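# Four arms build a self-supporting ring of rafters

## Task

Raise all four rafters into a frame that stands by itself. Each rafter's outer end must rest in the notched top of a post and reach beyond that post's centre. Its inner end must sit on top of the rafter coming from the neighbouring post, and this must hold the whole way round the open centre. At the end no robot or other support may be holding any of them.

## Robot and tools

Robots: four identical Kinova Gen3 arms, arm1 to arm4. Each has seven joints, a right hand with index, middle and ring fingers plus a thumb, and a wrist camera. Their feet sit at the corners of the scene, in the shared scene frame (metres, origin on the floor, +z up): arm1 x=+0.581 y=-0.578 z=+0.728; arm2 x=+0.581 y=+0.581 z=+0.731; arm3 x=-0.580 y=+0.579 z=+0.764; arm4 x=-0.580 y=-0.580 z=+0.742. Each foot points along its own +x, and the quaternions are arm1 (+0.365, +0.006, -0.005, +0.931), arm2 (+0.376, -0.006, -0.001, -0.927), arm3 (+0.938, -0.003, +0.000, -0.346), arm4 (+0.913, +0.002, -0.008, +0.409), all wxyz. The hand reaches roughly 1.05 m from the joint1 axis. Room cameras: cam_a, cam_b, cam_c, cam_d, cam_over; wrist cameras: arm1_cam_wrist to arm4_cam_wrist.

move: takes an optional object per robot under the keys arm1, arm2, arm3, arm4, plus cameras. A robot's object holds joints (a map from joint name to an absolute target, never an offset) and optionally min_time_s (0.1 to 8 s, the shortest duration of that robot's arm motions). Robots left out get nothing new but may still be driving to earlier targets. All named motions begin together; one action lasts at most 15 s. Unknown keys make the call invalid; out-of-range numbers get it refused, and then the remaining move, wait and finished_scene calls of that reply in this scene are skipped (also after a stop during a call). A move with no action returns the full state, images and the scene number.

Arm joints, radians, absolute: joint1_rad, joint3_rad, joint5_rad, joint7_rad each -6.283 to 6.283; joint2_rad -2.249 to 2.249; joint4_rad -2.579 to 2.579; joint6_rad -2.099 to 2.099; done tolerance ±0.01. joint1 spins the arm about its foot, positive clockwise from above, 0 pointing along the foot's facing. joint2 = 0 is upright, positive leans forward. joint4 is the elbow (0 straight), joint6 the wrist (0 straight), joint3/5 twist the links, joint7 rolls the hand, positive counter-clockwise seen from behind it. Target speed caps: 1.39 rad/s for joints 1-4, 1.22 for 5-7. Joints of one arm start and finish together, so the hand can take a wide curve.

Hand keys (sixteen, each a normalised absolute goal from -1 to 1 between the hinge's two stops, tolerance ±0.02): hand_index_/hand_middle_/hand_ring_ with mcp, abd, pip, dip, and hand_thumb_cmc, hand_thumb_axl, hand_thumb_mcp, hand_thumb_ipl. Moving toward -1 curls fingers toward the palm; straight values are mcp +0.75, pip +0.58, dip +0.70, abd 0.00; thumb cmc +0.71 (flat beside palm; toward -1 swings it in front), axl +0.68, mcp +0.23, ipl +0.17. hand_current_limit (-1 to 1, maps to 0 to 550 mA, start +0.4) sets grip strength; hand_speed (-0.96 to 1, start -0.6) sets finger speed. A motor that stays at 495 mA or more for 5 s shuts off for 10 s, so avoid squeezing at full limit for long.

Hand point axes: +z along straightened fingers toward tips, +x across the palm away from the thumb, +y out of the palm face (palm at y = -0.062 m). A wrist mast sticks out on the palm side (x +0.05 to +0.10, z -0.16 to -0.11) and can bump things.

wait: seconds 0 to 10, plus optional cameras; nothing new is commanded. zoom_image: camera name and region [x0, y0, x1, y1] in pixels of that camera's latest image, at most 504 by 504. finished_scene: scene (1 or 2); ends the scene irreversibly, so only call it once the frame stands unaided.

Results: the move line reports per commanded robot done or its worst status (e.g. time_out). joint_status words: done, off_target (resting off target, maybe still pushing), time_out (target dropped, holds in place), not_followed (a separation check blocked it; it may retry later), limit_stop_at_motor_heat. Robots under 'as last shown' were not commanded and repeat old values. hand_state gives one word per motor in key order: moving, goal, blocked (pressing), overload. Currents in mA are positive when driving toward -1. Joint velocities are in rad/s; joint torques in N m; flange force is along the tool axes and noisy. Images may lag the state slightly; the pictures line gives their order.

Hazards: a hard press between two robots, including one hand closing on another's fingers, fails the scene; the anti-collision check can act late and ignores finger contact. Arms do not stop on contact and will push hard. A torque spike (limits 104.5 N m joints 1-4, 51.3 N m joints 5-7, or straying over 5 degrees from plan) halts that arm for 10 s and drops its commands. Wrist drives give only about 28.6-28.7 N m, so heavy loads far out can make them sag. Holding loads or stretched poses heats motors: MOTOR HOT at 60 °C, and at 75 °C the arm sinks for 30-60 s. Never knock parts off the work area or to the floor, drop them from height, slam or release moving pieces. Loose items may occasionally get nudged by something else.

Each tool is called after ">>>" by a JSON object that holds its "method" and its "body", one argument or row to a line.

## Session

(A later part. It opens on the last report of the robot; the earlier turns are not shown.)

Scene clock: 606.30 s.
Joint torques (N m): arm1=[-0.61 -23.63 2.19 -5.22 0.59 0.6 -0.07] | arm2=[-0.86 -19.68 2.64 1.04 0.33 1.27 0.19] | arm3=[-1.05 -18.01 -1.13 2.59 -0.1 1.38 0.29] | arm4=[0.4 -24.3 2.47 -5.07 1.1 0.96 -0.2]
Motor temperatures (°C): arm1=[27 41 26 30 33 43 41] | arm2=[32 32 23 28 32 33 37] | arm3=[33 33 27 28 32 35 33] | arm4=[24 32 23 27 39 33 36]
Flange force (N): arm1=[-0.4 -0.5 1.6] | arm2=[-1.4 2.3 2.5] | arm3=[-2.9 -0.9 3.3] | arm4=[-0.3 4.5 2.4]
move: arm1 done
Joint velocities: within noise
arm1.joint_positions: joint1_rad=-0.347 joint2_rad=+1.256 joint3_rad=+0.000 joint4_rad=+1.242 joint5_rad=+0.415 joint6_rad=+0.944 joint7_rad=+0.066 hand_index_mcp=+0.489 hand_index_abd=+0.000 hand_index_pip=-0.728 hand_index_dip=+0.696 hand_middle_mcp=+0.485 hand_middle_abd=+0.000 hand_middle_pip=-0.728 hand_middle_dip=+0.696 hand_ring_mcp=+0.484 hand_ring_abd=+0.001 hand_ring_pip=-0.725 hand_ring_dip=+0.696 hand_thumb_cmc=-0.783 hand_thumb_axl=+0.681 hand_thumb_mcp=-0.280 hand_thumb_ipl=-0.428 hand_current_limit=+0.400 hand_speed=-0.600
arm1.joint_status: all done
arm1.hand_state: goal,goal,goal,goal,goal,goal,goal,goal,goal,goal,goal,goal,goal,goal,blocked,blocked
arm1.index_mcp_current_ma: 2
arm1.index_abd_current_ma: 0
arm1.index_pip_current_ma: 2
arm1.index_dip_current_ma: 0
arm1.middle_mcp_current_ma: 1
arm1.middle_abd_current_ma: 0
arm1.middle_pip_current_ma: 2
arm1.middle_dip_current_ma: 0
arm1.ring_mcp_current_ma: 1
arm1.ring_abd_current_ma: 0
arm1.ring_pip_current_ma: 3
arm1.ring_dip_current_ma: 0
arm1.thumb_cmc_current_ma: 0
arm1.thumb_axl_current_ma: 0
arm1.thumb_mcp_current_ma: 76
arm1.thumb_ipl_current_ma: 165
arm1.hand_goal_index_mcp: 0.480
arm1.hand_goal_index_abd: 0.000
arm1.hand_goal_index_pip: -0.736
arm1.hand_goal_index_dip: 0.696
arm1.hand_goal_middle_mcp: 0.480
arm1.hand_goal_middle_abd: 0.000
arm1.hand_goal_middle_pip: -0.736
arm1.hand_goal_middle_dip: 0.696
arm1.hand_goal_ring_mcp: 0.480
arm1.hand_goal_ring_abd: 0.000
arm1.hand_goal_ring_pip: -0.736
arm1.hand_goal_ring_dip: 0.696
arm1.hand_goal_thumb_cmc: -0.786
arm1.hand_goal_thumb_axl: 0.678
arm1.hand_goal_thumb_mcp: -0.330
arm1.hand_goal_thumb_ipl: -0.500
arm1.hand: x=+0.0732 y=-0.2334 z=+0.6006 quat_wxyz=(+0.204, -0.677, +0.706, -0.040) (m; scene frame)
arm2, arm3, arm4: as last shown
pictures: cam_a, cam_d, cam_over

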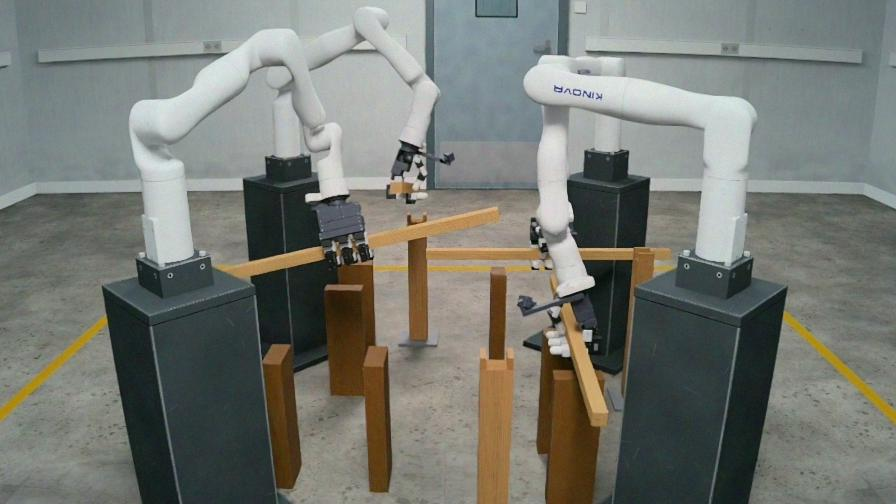

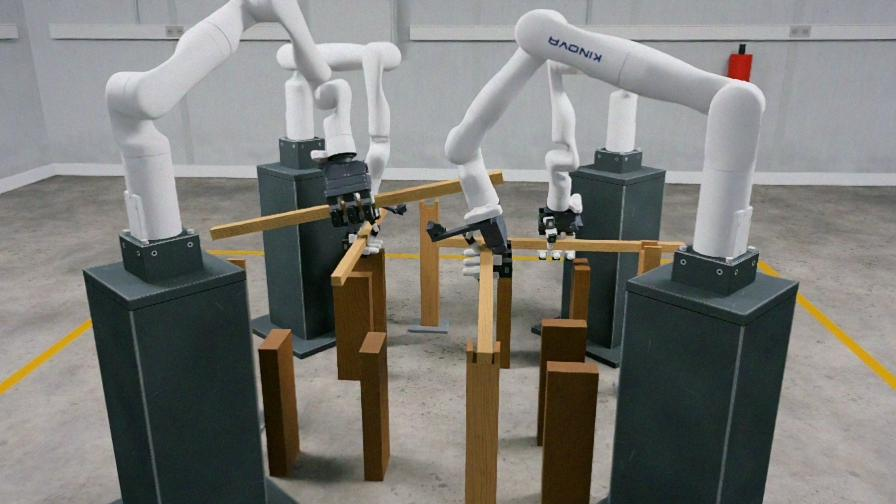

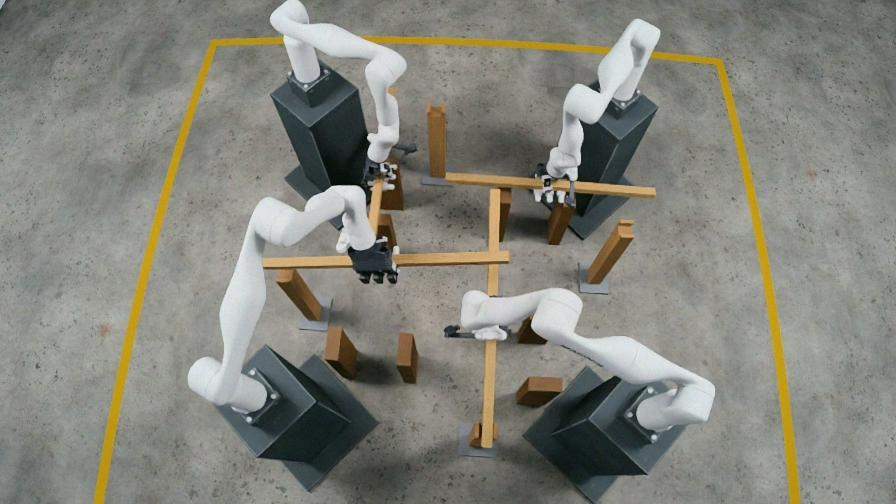

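>>> {"method": "move", "body": {
  "arm4": {"joints": {"joint1_rad": -0.3010, "joint2_rad": 1.2646, "joint4_rad": 1.2358, "joint5_rad": 0.4080, "joint6_rad": 0.9390, "joint7_rad": 0.0997}, "min_time_s": 3},
  "cameras": ["cam_a", "cam_b", "cam_c", "cam_over"]
}}

>>> {"method": "zoom_image", "body": {
  "camera": "cam_c",
  "region": [440, 300, 560, 420]
}}

>>> {"method": "zoom_image", "body": {
  "camera": "cam_over",
  "region": [240, 240, 330, 310]
}}

>>> {"method": "zoom_image", "body": {
  "camera": "cam_a",
  "region": [340, 160, 520, 290]
}}

Scene clock: 621.40 s.
Joint torques (N m): arm1=[-0.64 -23.65 2.23 -5.19 0.61 0.59 -0.09] | arm2=[-0.87 -19.65 2.61 1.08 0.32 1.27 0.21] | arm3=[-1.08 -18.09 -1.15 2.5 -0.08 1.34 0.41] | arm4=[0.51 -24.78 2.59 -4.31 1.07 0.98 -0.2]
Motor temperatures (°C): arm1=[27 41 26 30 33 43 41] | arm2=[32 32 23 28 32 33 37] | arm3=[33 33 27 28 32 35 33] | arm4=[24 32 23 27 39 33 36]
Flange force (N): arm1=[-0.6 -0.3 1.6] | arm2=[-1.5 2.4 2.5] | arm3=[-2.6 -1.1 3.4] | arm4=[-0.4 5.5 2.7]
move: arm4 done
Joint velocities: within noise
arm1, arm2, arm3: as last shown
arm4.joint_positions: joint1_rad=-0.301 joint2_rad=+1.265 joint3_rad=+0.000 joint4_rad=+1.236 joint5_rad=+0.408 joint6_rad=+0.939 joint7_rad=+0.100 hand_index_mcp=+0.492 hand_index_abd=+0.000 hand_index_pip=-0.729 hand_index_dip=+0.696 hand_middle_mcp=+0.488 hand_middle_abd=+0.000 hand_middle_pip=-0.726 hand_middle_dip=+0.696 hand_ring_mcp=+0.486 hand_ring_abd=+0.000 hand_ring_pip=-0.728 hand_ring_dip=+0.696 hand_thumb_cmc=-0.784 hand_thumb_axl=+0.678 hand_thumb_mcp=-0.280 hand_thumb_ipl=-0.426 hand_current_limit=+0.400 hand_speed=-0.600
arm4.joint_status: all done
arm4.hand_state: goal,goal,goal,goal,goal,goal,goal,goal,goal,goal,goal,goal,goal,goal,blocked,blocked
arm4.index_mcp_current_ma: 36
arm4.index_abd_current_ma: 0
arm4.index_pip_current_ma: 18
arm4.index_dip_current_ma: 0
arm4.middle_mcp_current_ma: 21
arm4.middle_abd_current_ma: 0
arm4.middle_pip_current_ma: 25
arm4.middle_dip_current_ma: 0
arm4.ring_mcp_current_ma: 16
arm4.ring_abd_current_ma: 0
arm4.ring_pip_current_ma: 21
arm4.ring_dip_current_ma: 0
arm4.thumb_cmc_current_ma: 3
arm4.thumb_axl_current_ma: 0
arm4.thumb_mcp_current_ma: 242
arm4.thumb_ipl_current_ma: 385
arm4.hand_goal_index_mcp: 0.480
arm4.hand_goal_index_abd: 0.000
arm4.hand_goal_index_pip: -0.736
arm4.hand_goal_index_dip: 0.696
arm4.hand_goal_middle_mcp: 0.480
arm4.hand_goal_middle_abd: 0.000
arm4.hand_goal_middle_pip: -0.736
arm4.hand_goal_middle_dip: 0.696
arm4.hand_goal_ring_mcp: 0.480
arm4.hand_goal_ring_abd: 0.000
arm4.hand_goal_ring_pip: -0.736
arm4.hand_goal_ring_dip: 0.696
arm4.hand_goal_thumb_cmc: -0.786
arm4.hand_goal_thumb_axl: 0.678
arm4.hand_goal_thumb_mcp: -0.330
arm4.hand_goal_thumb_ipl: -0.500
arm4.hand: x=-0.2251 y=-0.0791 z=+0.6105 quat_wxyz=(+0.107, +0.019, +0.979, -0.172) (m; scene frame)
pictures: cam_a, cam_b, cam_c, cam_over

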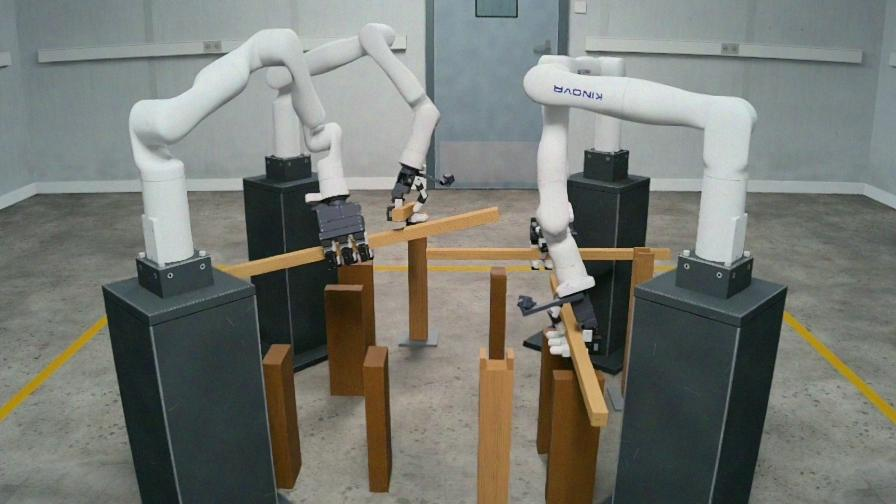

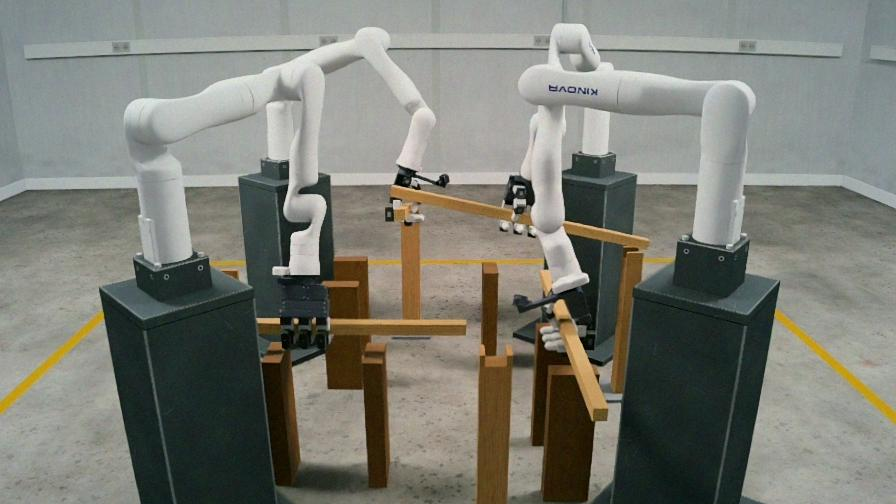

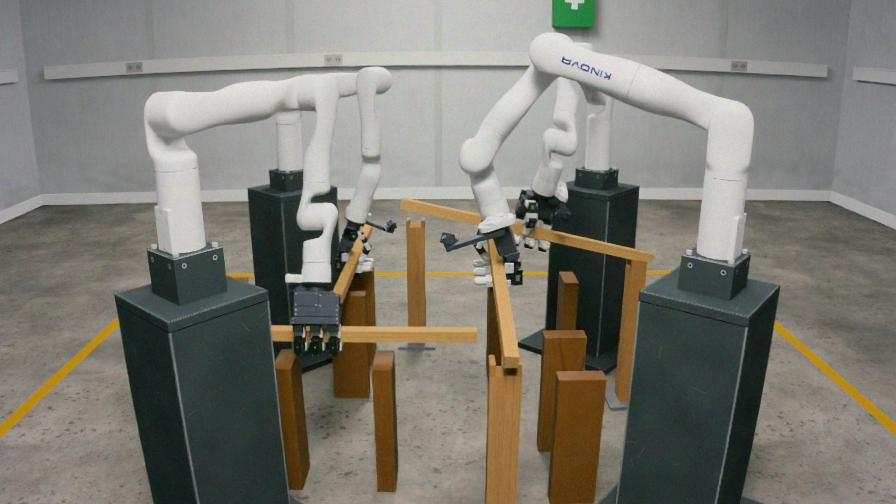

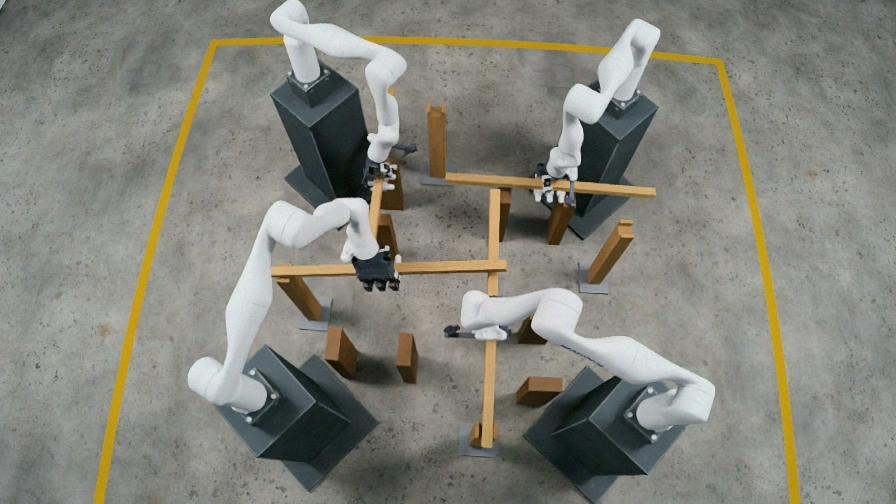

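Scaled by 4.200 from the camera's 896x504 image, which has a finer 1280x720 frame.

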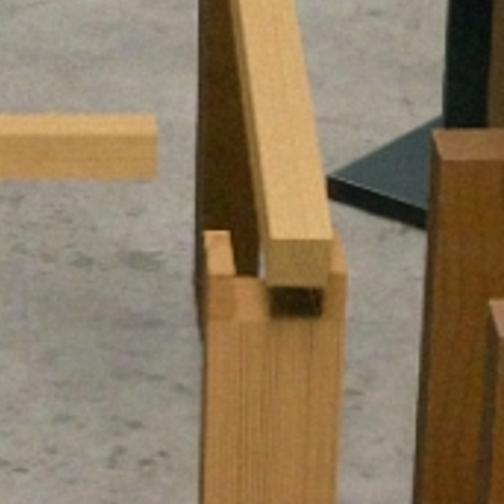

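Scaled by 5.600 from the camera's 896x504 image, which has a finer 1280x720 frame.

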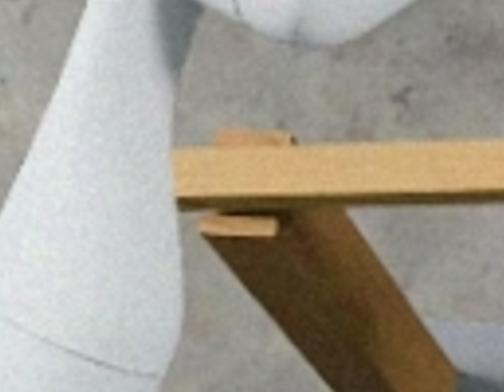

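Scaled by 2.800 from the camera's 896x504 image, which has a finer 1280x720 frame.

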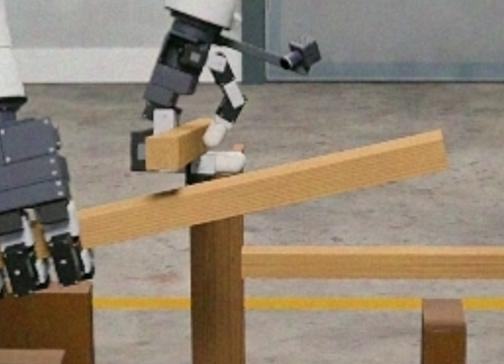

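>>> {"method": "move", "body": {
  "arm4": {"joints": {"joint1_rad": -0.3070, "joint2_rad": 1.2765, "joint4_rad": 1.1994, "joint5_rad": 0.3988, "joint6_rad": 0.9630, "joint7_rad": 0.1075}, "min_time_s": 1.5},
  "cameras": ["cam_c", "cam_b"]
}}

>>> {"method": "zoom_image", "body": {
  "camera": "cam_c",
  "region": [440, 300, 560, 420]
}}

>>> {"method": "zoom_image", "body": {
  "camera": "cam_b",
  "region": [580, 200, 680, 300]
}}

Scene clock: 657.30 s.
Joint torques (N m): arm1=[-0.61 -23.64 2.21 -5.17 0.61 0.58 -0.08] | arm2=[-0.84 -19.69 2.65 1.07 0.32 1.27 0.19] | arm3=[-1.03 -18.16 -1.13 2.53 -0.04 1.42 0.37] | arm4=[0.44 -25.04 2.63 -4.45 1.03 0.98 -0.25]
Motor temperatures (°C): arm1=[27 41 26 30 33 43 41] | arm2=[32 32 23 28 32 33 37] | arm3=[33 32 27 28 32 35 33] | arm4=[24 32 23 27 39 33 36]
Flange force (N): arm1=[-0.5 -0.1 1.5] | arm2=[-1.4 2.4 2.5] | arm3=[-2.4 -1.1 3.6] | arm4=[-0.6 5.7 2.7]
move: arm4 done
Joint velocities: within noise
arm1, arm2, arm3: as last shown
arm4.joint_positions: joint1_rad=-0.307 joint2_rad=+1.276 joint3_rad=+0.000 joint4_rad=+1.199 joint5_rad=+0.399 joint6_rad=+0.963 joint7_rad=+0.107 hand_index_mcp=+0.492 hand_index_abd=+0.000 hand_index_pip=-0.729 hand_index_dip=+0.696 hand_middle_mcp=+0.488 hand_middle_abd=+0.000 hand_middle_pip=-0.726 hand_middle_dip=+0.696 hand_ring_mcp=+0.486 hand_ring_abd=+0.000 hand_ring_pip=-0.728 hand_ring_dip=+0.696 hand_thumb_cmc=-0.784 hand_thumb_axl=+0.678 hand_thumb_mcp=-0.280 hand_thumb_ipl=-0.426 hand_current_limit=+0.400 hand_speed=-0.600
arm4.joint_status: all done
arm4.hand_state: goal,goal,goal,goal,goal,goal,goal,goal,goal,goal,goal,goal,goal,goal,blocked,blocked
arm4.index_mcp_current_ma: 36
arm4.index_abd_current_ma: 0
arm4.index_pip_current_ma: 18
arm4.index_dip_current_ma: 0
arm4.middle_mcp_current_ma: 21
arm4.middle_abd_current_ma: 0
arm4.middle_pip_current_ma: 25
arm4.middle_dip_current_ma: 0
arm4.ring_mcp_current_ma: 16
arm4.ring_abd_current_ma: 0
arm4.ring_pip_current_ma: 21
arm4.ring_dip_current_ma: 0
arm4.thumb_cmc_current_ma: 3
arm4.thumb_axl_current_ma: 0
arm4.thumb_mcp_current_ma: 242
arm4.thumb_ipl_current_ma: 385
arm4.hand_goal_index_mcp: 0.480
arm4.hand_goal_index_abd: 0.000
arm4.hand_goal_index_pip: -0.736
arm4.hand_goal_index_dip: 0.696
arm4.hand_goal_middle_mcp: 0.480
arm4.hand_goal_middle_abd: 0.000
arm4.hand_goal_middle_pip: -0.736
arm4.hand_goal_middle_dip: 0.696
arm4.hand_goal_ring_mcp: 0.480
arm4.hand_goal_ring_abd: 0.000
arm4.hand_goal_ring_pip: -0.736
arm4.hand_goal_ring_dip: 0.696
arm4.hand_goal_thumb_cmc: -0.786
arm4.hand_goal_thumb_axl: 0.678
arm4.hand_goal_thumb_mcp: -0.330
arm4.hand_goal_thumb_ipl: -0.500
arm4.hand: x=-0.2251 y=-0.0706 z=+0.6106 quat_wxyz=(+0.107, +0.019, +0.979, -0.172) (m; scene frame)
pictures: cam_b, cam_c

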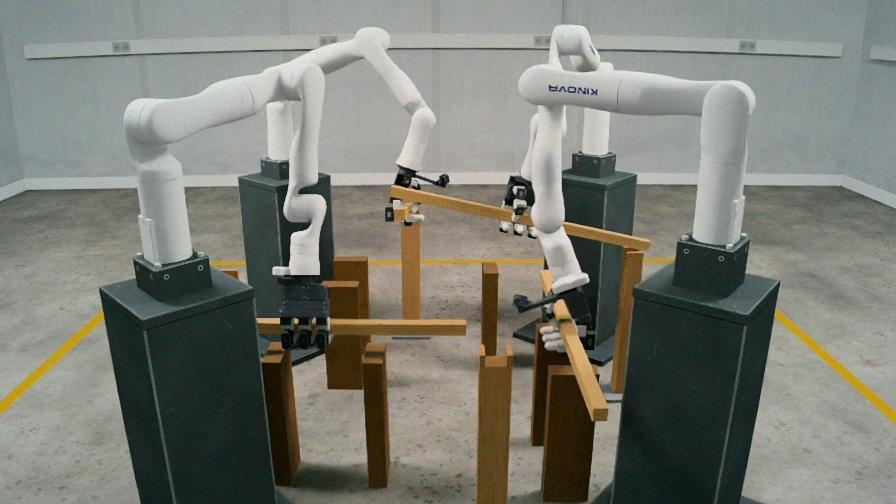

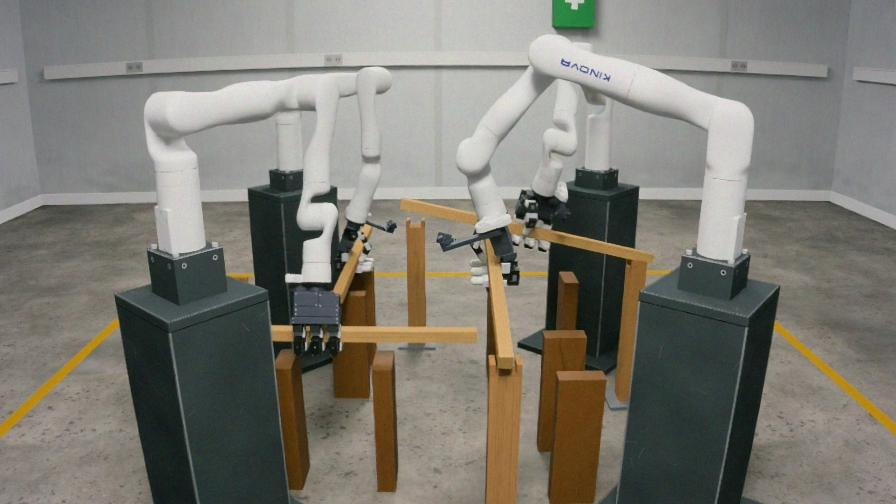

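Scaled by 4.200 from the camera's 896x504 image, which has a finer 1280x720 frame.

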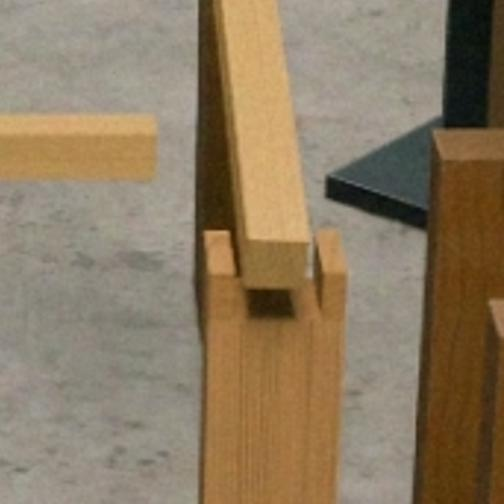

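Scaled by 5.040 from the camera's 896x504 image, which has a finer 1280x720 frame.

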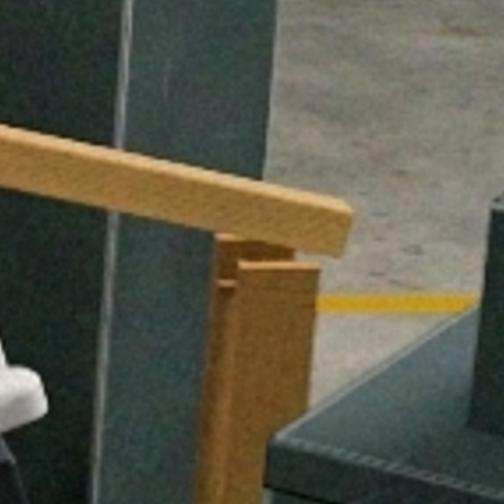

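>>> {"method": "move", "body": {
  "arm4": {"joints": {"joint1_rad": -0.3072, "joint2_rad": 1.3125, "joint4_rad": 1.1811, "joint5_rad": 0.4037, "joint6_rad": 0.9467, "joint7_rad": 0.0988}, "min_time_s": 2},
  "cameras": ["cam_c", "cam_b", "cam_a"]
}}

>>> {"method": "zoom_image", "body": {
  "camera": "cam_c",
  "region": [440, 300, 560, 420]
}}

>>> {"method": "zoom_image", "body": {
  "camera": "cam_b",
  "region": [580, 200, 680, 300]
}}

>>> {"method": "zoom_image", "body": {
  "camera": "cam_a",
  "region": [360, 170, 460, 270]
}}

Scene clock: 668.03 s.
Joint torques (N m): arm1=[-0.62 -23.65 2.2 -5.2 0.61 0.6 -0.07] | arm2=[-0.84 -19.72 2.59 1.08 0.33 1.27 0.19] | arm3=[-1.05 -17.97 -1.09 2.49 -0.06 1.39 0.35] | arm4=[0.37 -25.14 2.57 -4.34 1.07 1 -0.2]
Motor temperatures (°C): arm1=[27 41 26 30 33 43 41] | arm2=[32 32 23 28 32 33 37] | arm3=[33 32 27 28 32 35 33] | arm4=[24 32 23 27 39 33 36]
Flange force (N): arm1=[-0.5 -0.3 1.6] | arm2=[-1.4 2.3 2.7] | arm3=[-2.5 -1.2 3.1] | arm4=[-0.6 5.7 2.9]
move: arm4 done
Joint velocities: within noise
arm1, arm2, arm3: as last shown
arm4.joint_positions: joint1_rad=-0.307 joint2_rad=+1.312 joint3_rad=+0.000 joint4_rad=+1.181 joint5_rad=+0.404 joint6_rad=+0.947 joint7_rad=+0.099 hand_index_mcp=+0.492 hand_index_abd=+0.000 hand_index_pip=-0.729 hand_index_dip=+0.696 hand_middle_mcp=+0.488 hand_middle_abd=+0.000 hand_middle_pip=-0.726 hand_middle_dip=+0.696 hand_ring_mcp=+0.486 hand_ring_abd=+0.000 hand_ring_pip=-0.728 hand_ring_dip=+0.696 hand_thumb_cmc=-0.784 hand_thumb_axl=+0.678 hand_thumb_mcp=-0.280 hand_thumb_ipl=-0.426 hand_current_limit=+0.400 hand_speed=-0.600
arm4.joint_status: all done
arm4.hand_state: goal,goal,goal,goal,goal,goal,goal,goal,goal,goal,goal,goal,goal,goal,blocked,blocked
arm4.index_mcp_current_ma: 36
arm4.index_abd_current_ma: 0
arm4.index_pip_current_ma: 18
arm4.index_dip_current_ma: 0
arm4.middle_mcp_current_ma: 21
arm4.middle_abd_current_ma: 0
arm4.middle_pip_current_ma: 25
arm4.middle_dip_current_ma: 0
arm4.ring_mcp_current_ma: 16
arm4.ring_abd_current_ma: 0
arm4.ring_pip_current_ma: 21
arm4.ring_dip_current_ma: 0
arm4.thumb_cmc_current_ma: 3
arm4.thumb_axl_current_ma: 0
arm4.thumb_mcp_current_ma: 242
arm4.thumb_ipl_current_ma: 385
arm4.hand_goal_index_mcp: 0.480
arm4.hand_goal_index_abd: 0.000
arm4.hand_goal_index_pip: -0.736
arm4.hand_goal_index_dip: 0.696
arm4.hand_goal_middle_mcp: 0.480
arm4.hand_goal_middle_abd: 0.000
arm4.hand_goal_middle_pip: -0.736
arm4.hand_goal_middle_dip: 0.696
arm4.hand_goal_ring_mcp: 0.480
arm4.hand_goal_ring_abd: 0.000
arm4.hand_goal_ring_pip: -0.736
arm4.hand_goal_ring_dip: 0.696
arm4.hand_goal_thumb_cmc: -0.786
arm4.hand_goal_thumb_axl: 0.678
arm4.hand_goal_thumb_mcp: -0.330
arm4.hand_goal_thumb_ipl: -0.500
arm4.hand: x=-0.2251 y=-0.0706 z=+0.5926 quat_wxyz=(+0.107, +0.019, +0.979, -0.172) (m; scene frame)
pictures: cam_a, cam_b, cam_c

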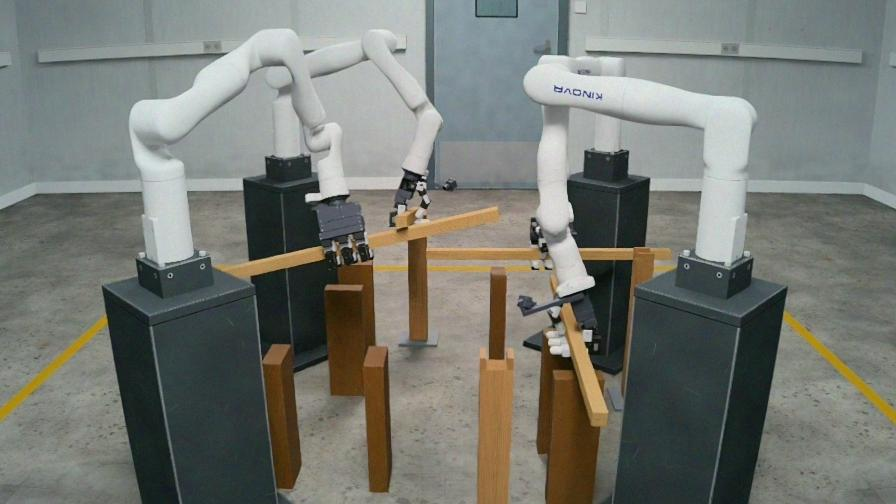

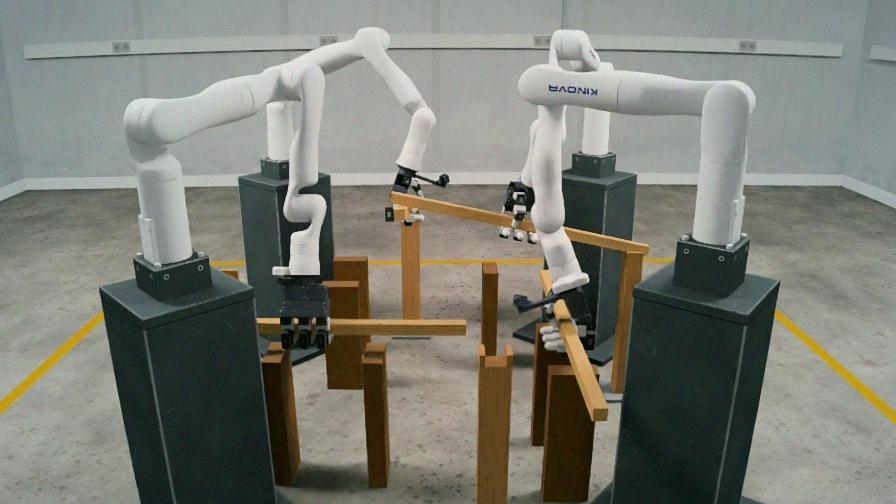

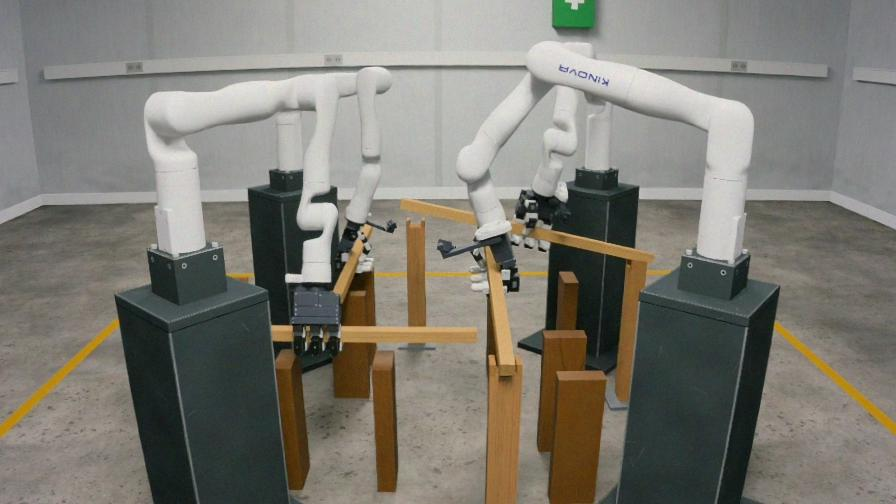

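Scaled by 4.200 from the camera's 896x504 image, which has a finer 1280x720 frame.

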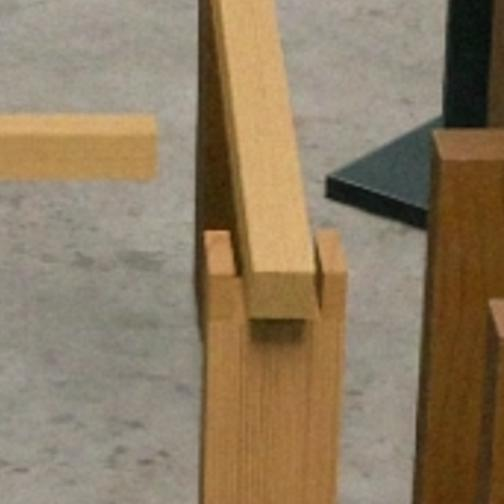

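Scaled by 5.040 from the camera's 896x504 image, which has a finer 1280x720 frame.

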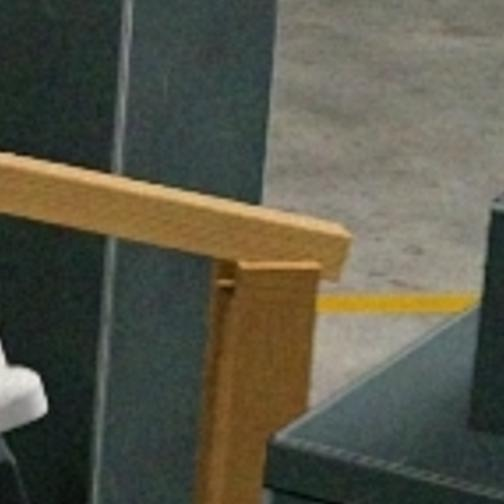

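Scaled by 5.040 from the camera's 896x504 image, which has a finer 1280x720 frame.

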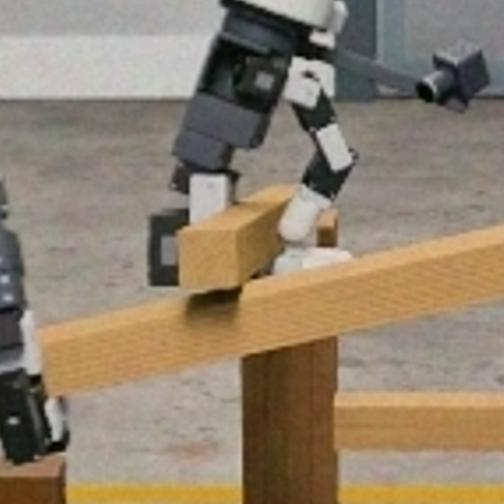

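>>> {"method": "move", "body": {
  "arm4": {"joints": {"joint2_rad": 1.3165, "joint4_rad": 1.1791, "joint5_rad": 0.4042, "joint6_rad": 0.9449, "joint7_rad": 0.0978}, "min_time_s": 1},
  "cameras": ["cam_c", "cam_a"]
}}

>>> {"method": "zoom_image", "body": {
  "camera": "cam_c",
  "region": [440, 300, 560, 420]
}}

>>> {"method": "zoom_image", "body": {
  "camera": "cam_a",
  "region": [360, 170, 460, 270]
}}

Scene clock: 680.00 s.
Joint torques (N m): arm1=[-0.63 -23.94 2.32 -5.22 0.68 0.65 -0.11] | arm2=[-0.8 -19.69 2.68 1.05 0.34 1.28 0.2] | arm3=[-1.03 -18 -1.14 2.54 -0.05 1.42 0.36] | arm4=[0.35 -24.73 2.32 -4.16 0.91 0.99 -0.12]
Motor temperatures (°C): arm1=[27 41 26 30 33 43 41] | arm2=[32 32 23 28 32 33 37] | arm3=[33 32 27 28 32 35 33] | arm4=[24 32 23 27 39 33 36]
Flange force (N): arm1=[-0.5 0.1 2.1] | arm2=[-1.3 2.4 2.5] | arm3=[-2.5 -1.2 3.3] | arm4=[-0.7 5.4 2.4]
move: arm4 done
Joint velocities: within noise
arm1, arm2, arm3: as last shown
arm1.joint_positions: joint1_rad=-0.347 joint2_rad=+1.256 joint3_rad=+0.000 joint4_rad=+1.242 joint5_rad=+0.415 joint6_rad=+0.944 joint7_rad=+0.066 hand_index_mcp=+0.489 hand_index_abd=+0.000 hand_index_pip=-0.728 hand_index_dip=+0.696 hand_middle_mcp=+0.485 hand_middle_abd=+0.000 hand_middle_pip=-0.728 hand_middle_dip=+0.696 hand_ring_mcp=+0.484 hand_ring_abd=+0.001 hand_ring_pip=-0.726 hand_ring_dip=+0.696 hand_thumb_cmc=-0.783 hand_thumb_axl=+0.681 hand_thumb_mcp=-0.280 hand_thumb_ipl=-0.428 hand_current_limit=+0.400 hand_speed=-0.600
arm4.joint_positions: joint1_rad=-0.307 joint2_rad=+1.317 joint3_rad=+0.000 joint4_rad=+1.179 joint5_rad=+0.404 joint6_rad=+0.945 joint7_rad=+0.098 hand_index_mcp=+0.492 hand_index_abd=+0.000 hand_index_pip=-0.729 hand_index_dip=+0.696 hand_middle_mcp=+0.488 hand_middle_abd=+0.000 hand_middle_pip=-0.726 hand_middle_dip=+0.696 hand_ring_mcp=+0.486 hand_ring_abd=+0.000 hand_ring_pip=-0.728 hand_ring_dip=+0.696 hand_thumb_cmc=-0.784 hand_thumb_axl=+0.678 hand_thumb_mcp=-0.279 hand_thumb_ipl=-0.427 hand_current_limit=+0.400 hand_speed=-0.600
arm4.joint_status: all done
arm4.hand_state: goal,goal,goal,goal,goal,goal,goal,goal,goal,goal,goal,goal,goal,goal,blocked,blocked
arm4.index_mcp_current_ma: 36
arm4.index_abd_current_ma: 0
arm4.index_pip_current_ma: 18
arm4.index_dip_current_ma: 0
arm4.middle_mcp_current_ma: 21
arm4.middle_abd_current_ma: 0
arm4.middle_pip_current_ma: 25
arm4.middle_dip_current_ma: 0
arm4.ring_mcp_current_ma: 16
arm4.ring_abd_current_ma: 0
arm4.ring_pip_current_ma: 21
arm4.ring_dip_current_ma: 0
arm4.thumb_cmc_current_ma: 3
arm4.thumb_axl_current_ma: 0
arm4.thumb_mcp_current_ma: 244
arm4.thumb_ipl_current_ma: 385
arm4.hand_goal_index_mcp: 0.480
arm4.hand_goal_index_abd: 0.000
arm4.hand_goal_index_pip: -0.736
arm4.hand_goal_index_dip: 0.696
arm4.hand_goal_middle_mcp: 0.480
arm4.hand_goal_middle_abd: 0.000
arm4.hand_goal_middle_pip: -0.736
arm4.hand_goal_middle_dip: 0.696
arm4.hand_goal_ring_mcp: 0.480
arm4.hand_goal_ring_abd: 0.000
arm4.hand_goal_ring_pip: -0.736
arm4.hand_goal_ring_dip: 0.696
arm4.hand_goal_thumb_cmc: -0.786
arm4.hand_goal_thumb_axl: 0.678
arm4.hand_goal_thumb_mcp: -0.330
arm4.hand_goal_thumb_ipl: -0.500
arm4.hand: x=-0.2251 y=-0.0707 z=+0.5906 quat_wxyz=(+0.107, +0.019, +0.979, -0.172) (m; scene frame)
pictures: cam_a, cam_c

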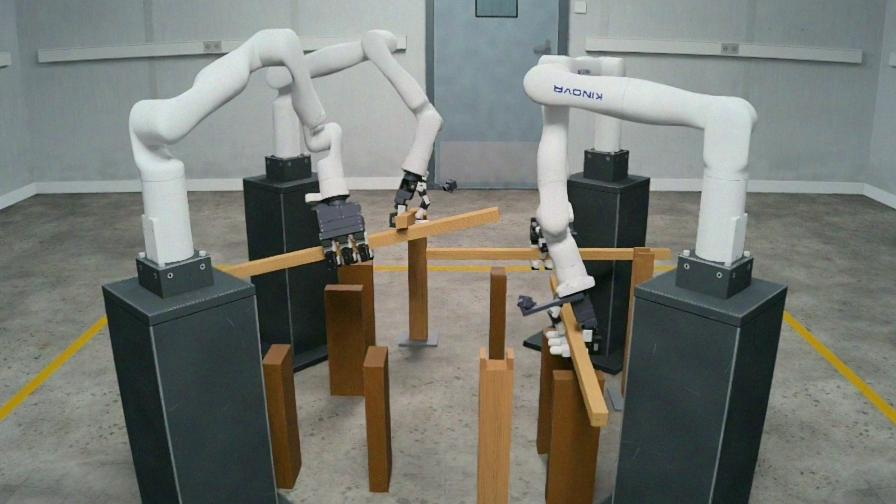

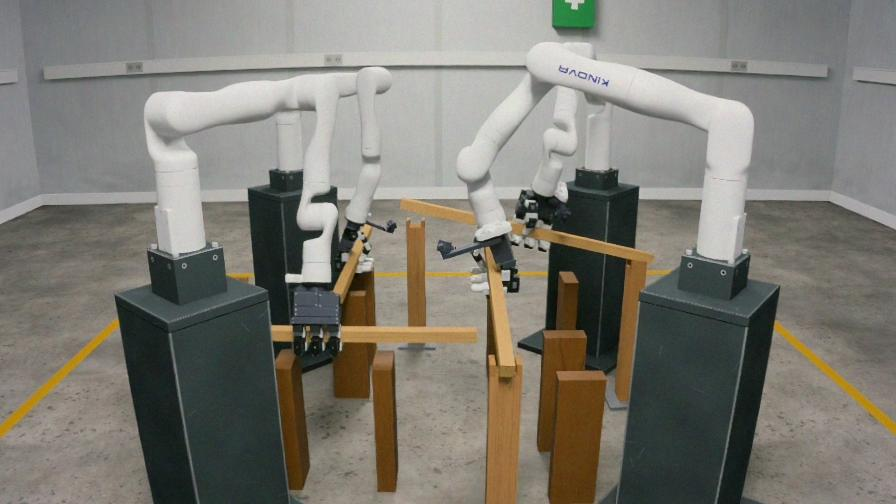

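Scaled by 4.200 from the camera's 896x504 image, which has a finer 1280x720 frame.

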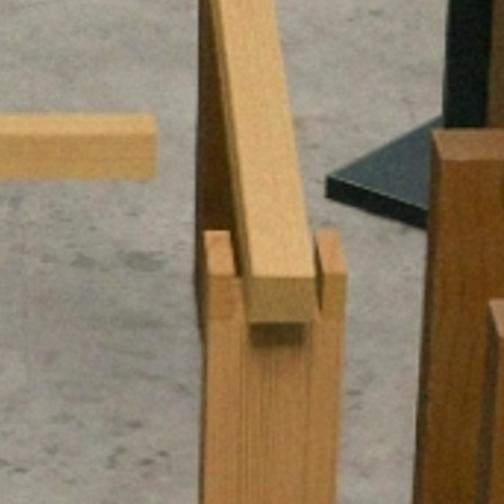

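Scaled by 5.040 from the camera's 896x504 image, which has a finer 1280x720 frame.

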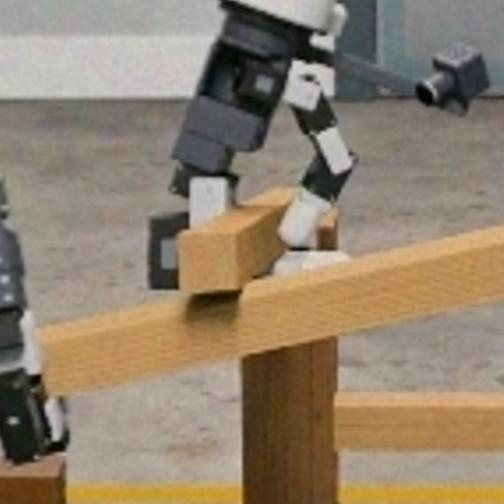

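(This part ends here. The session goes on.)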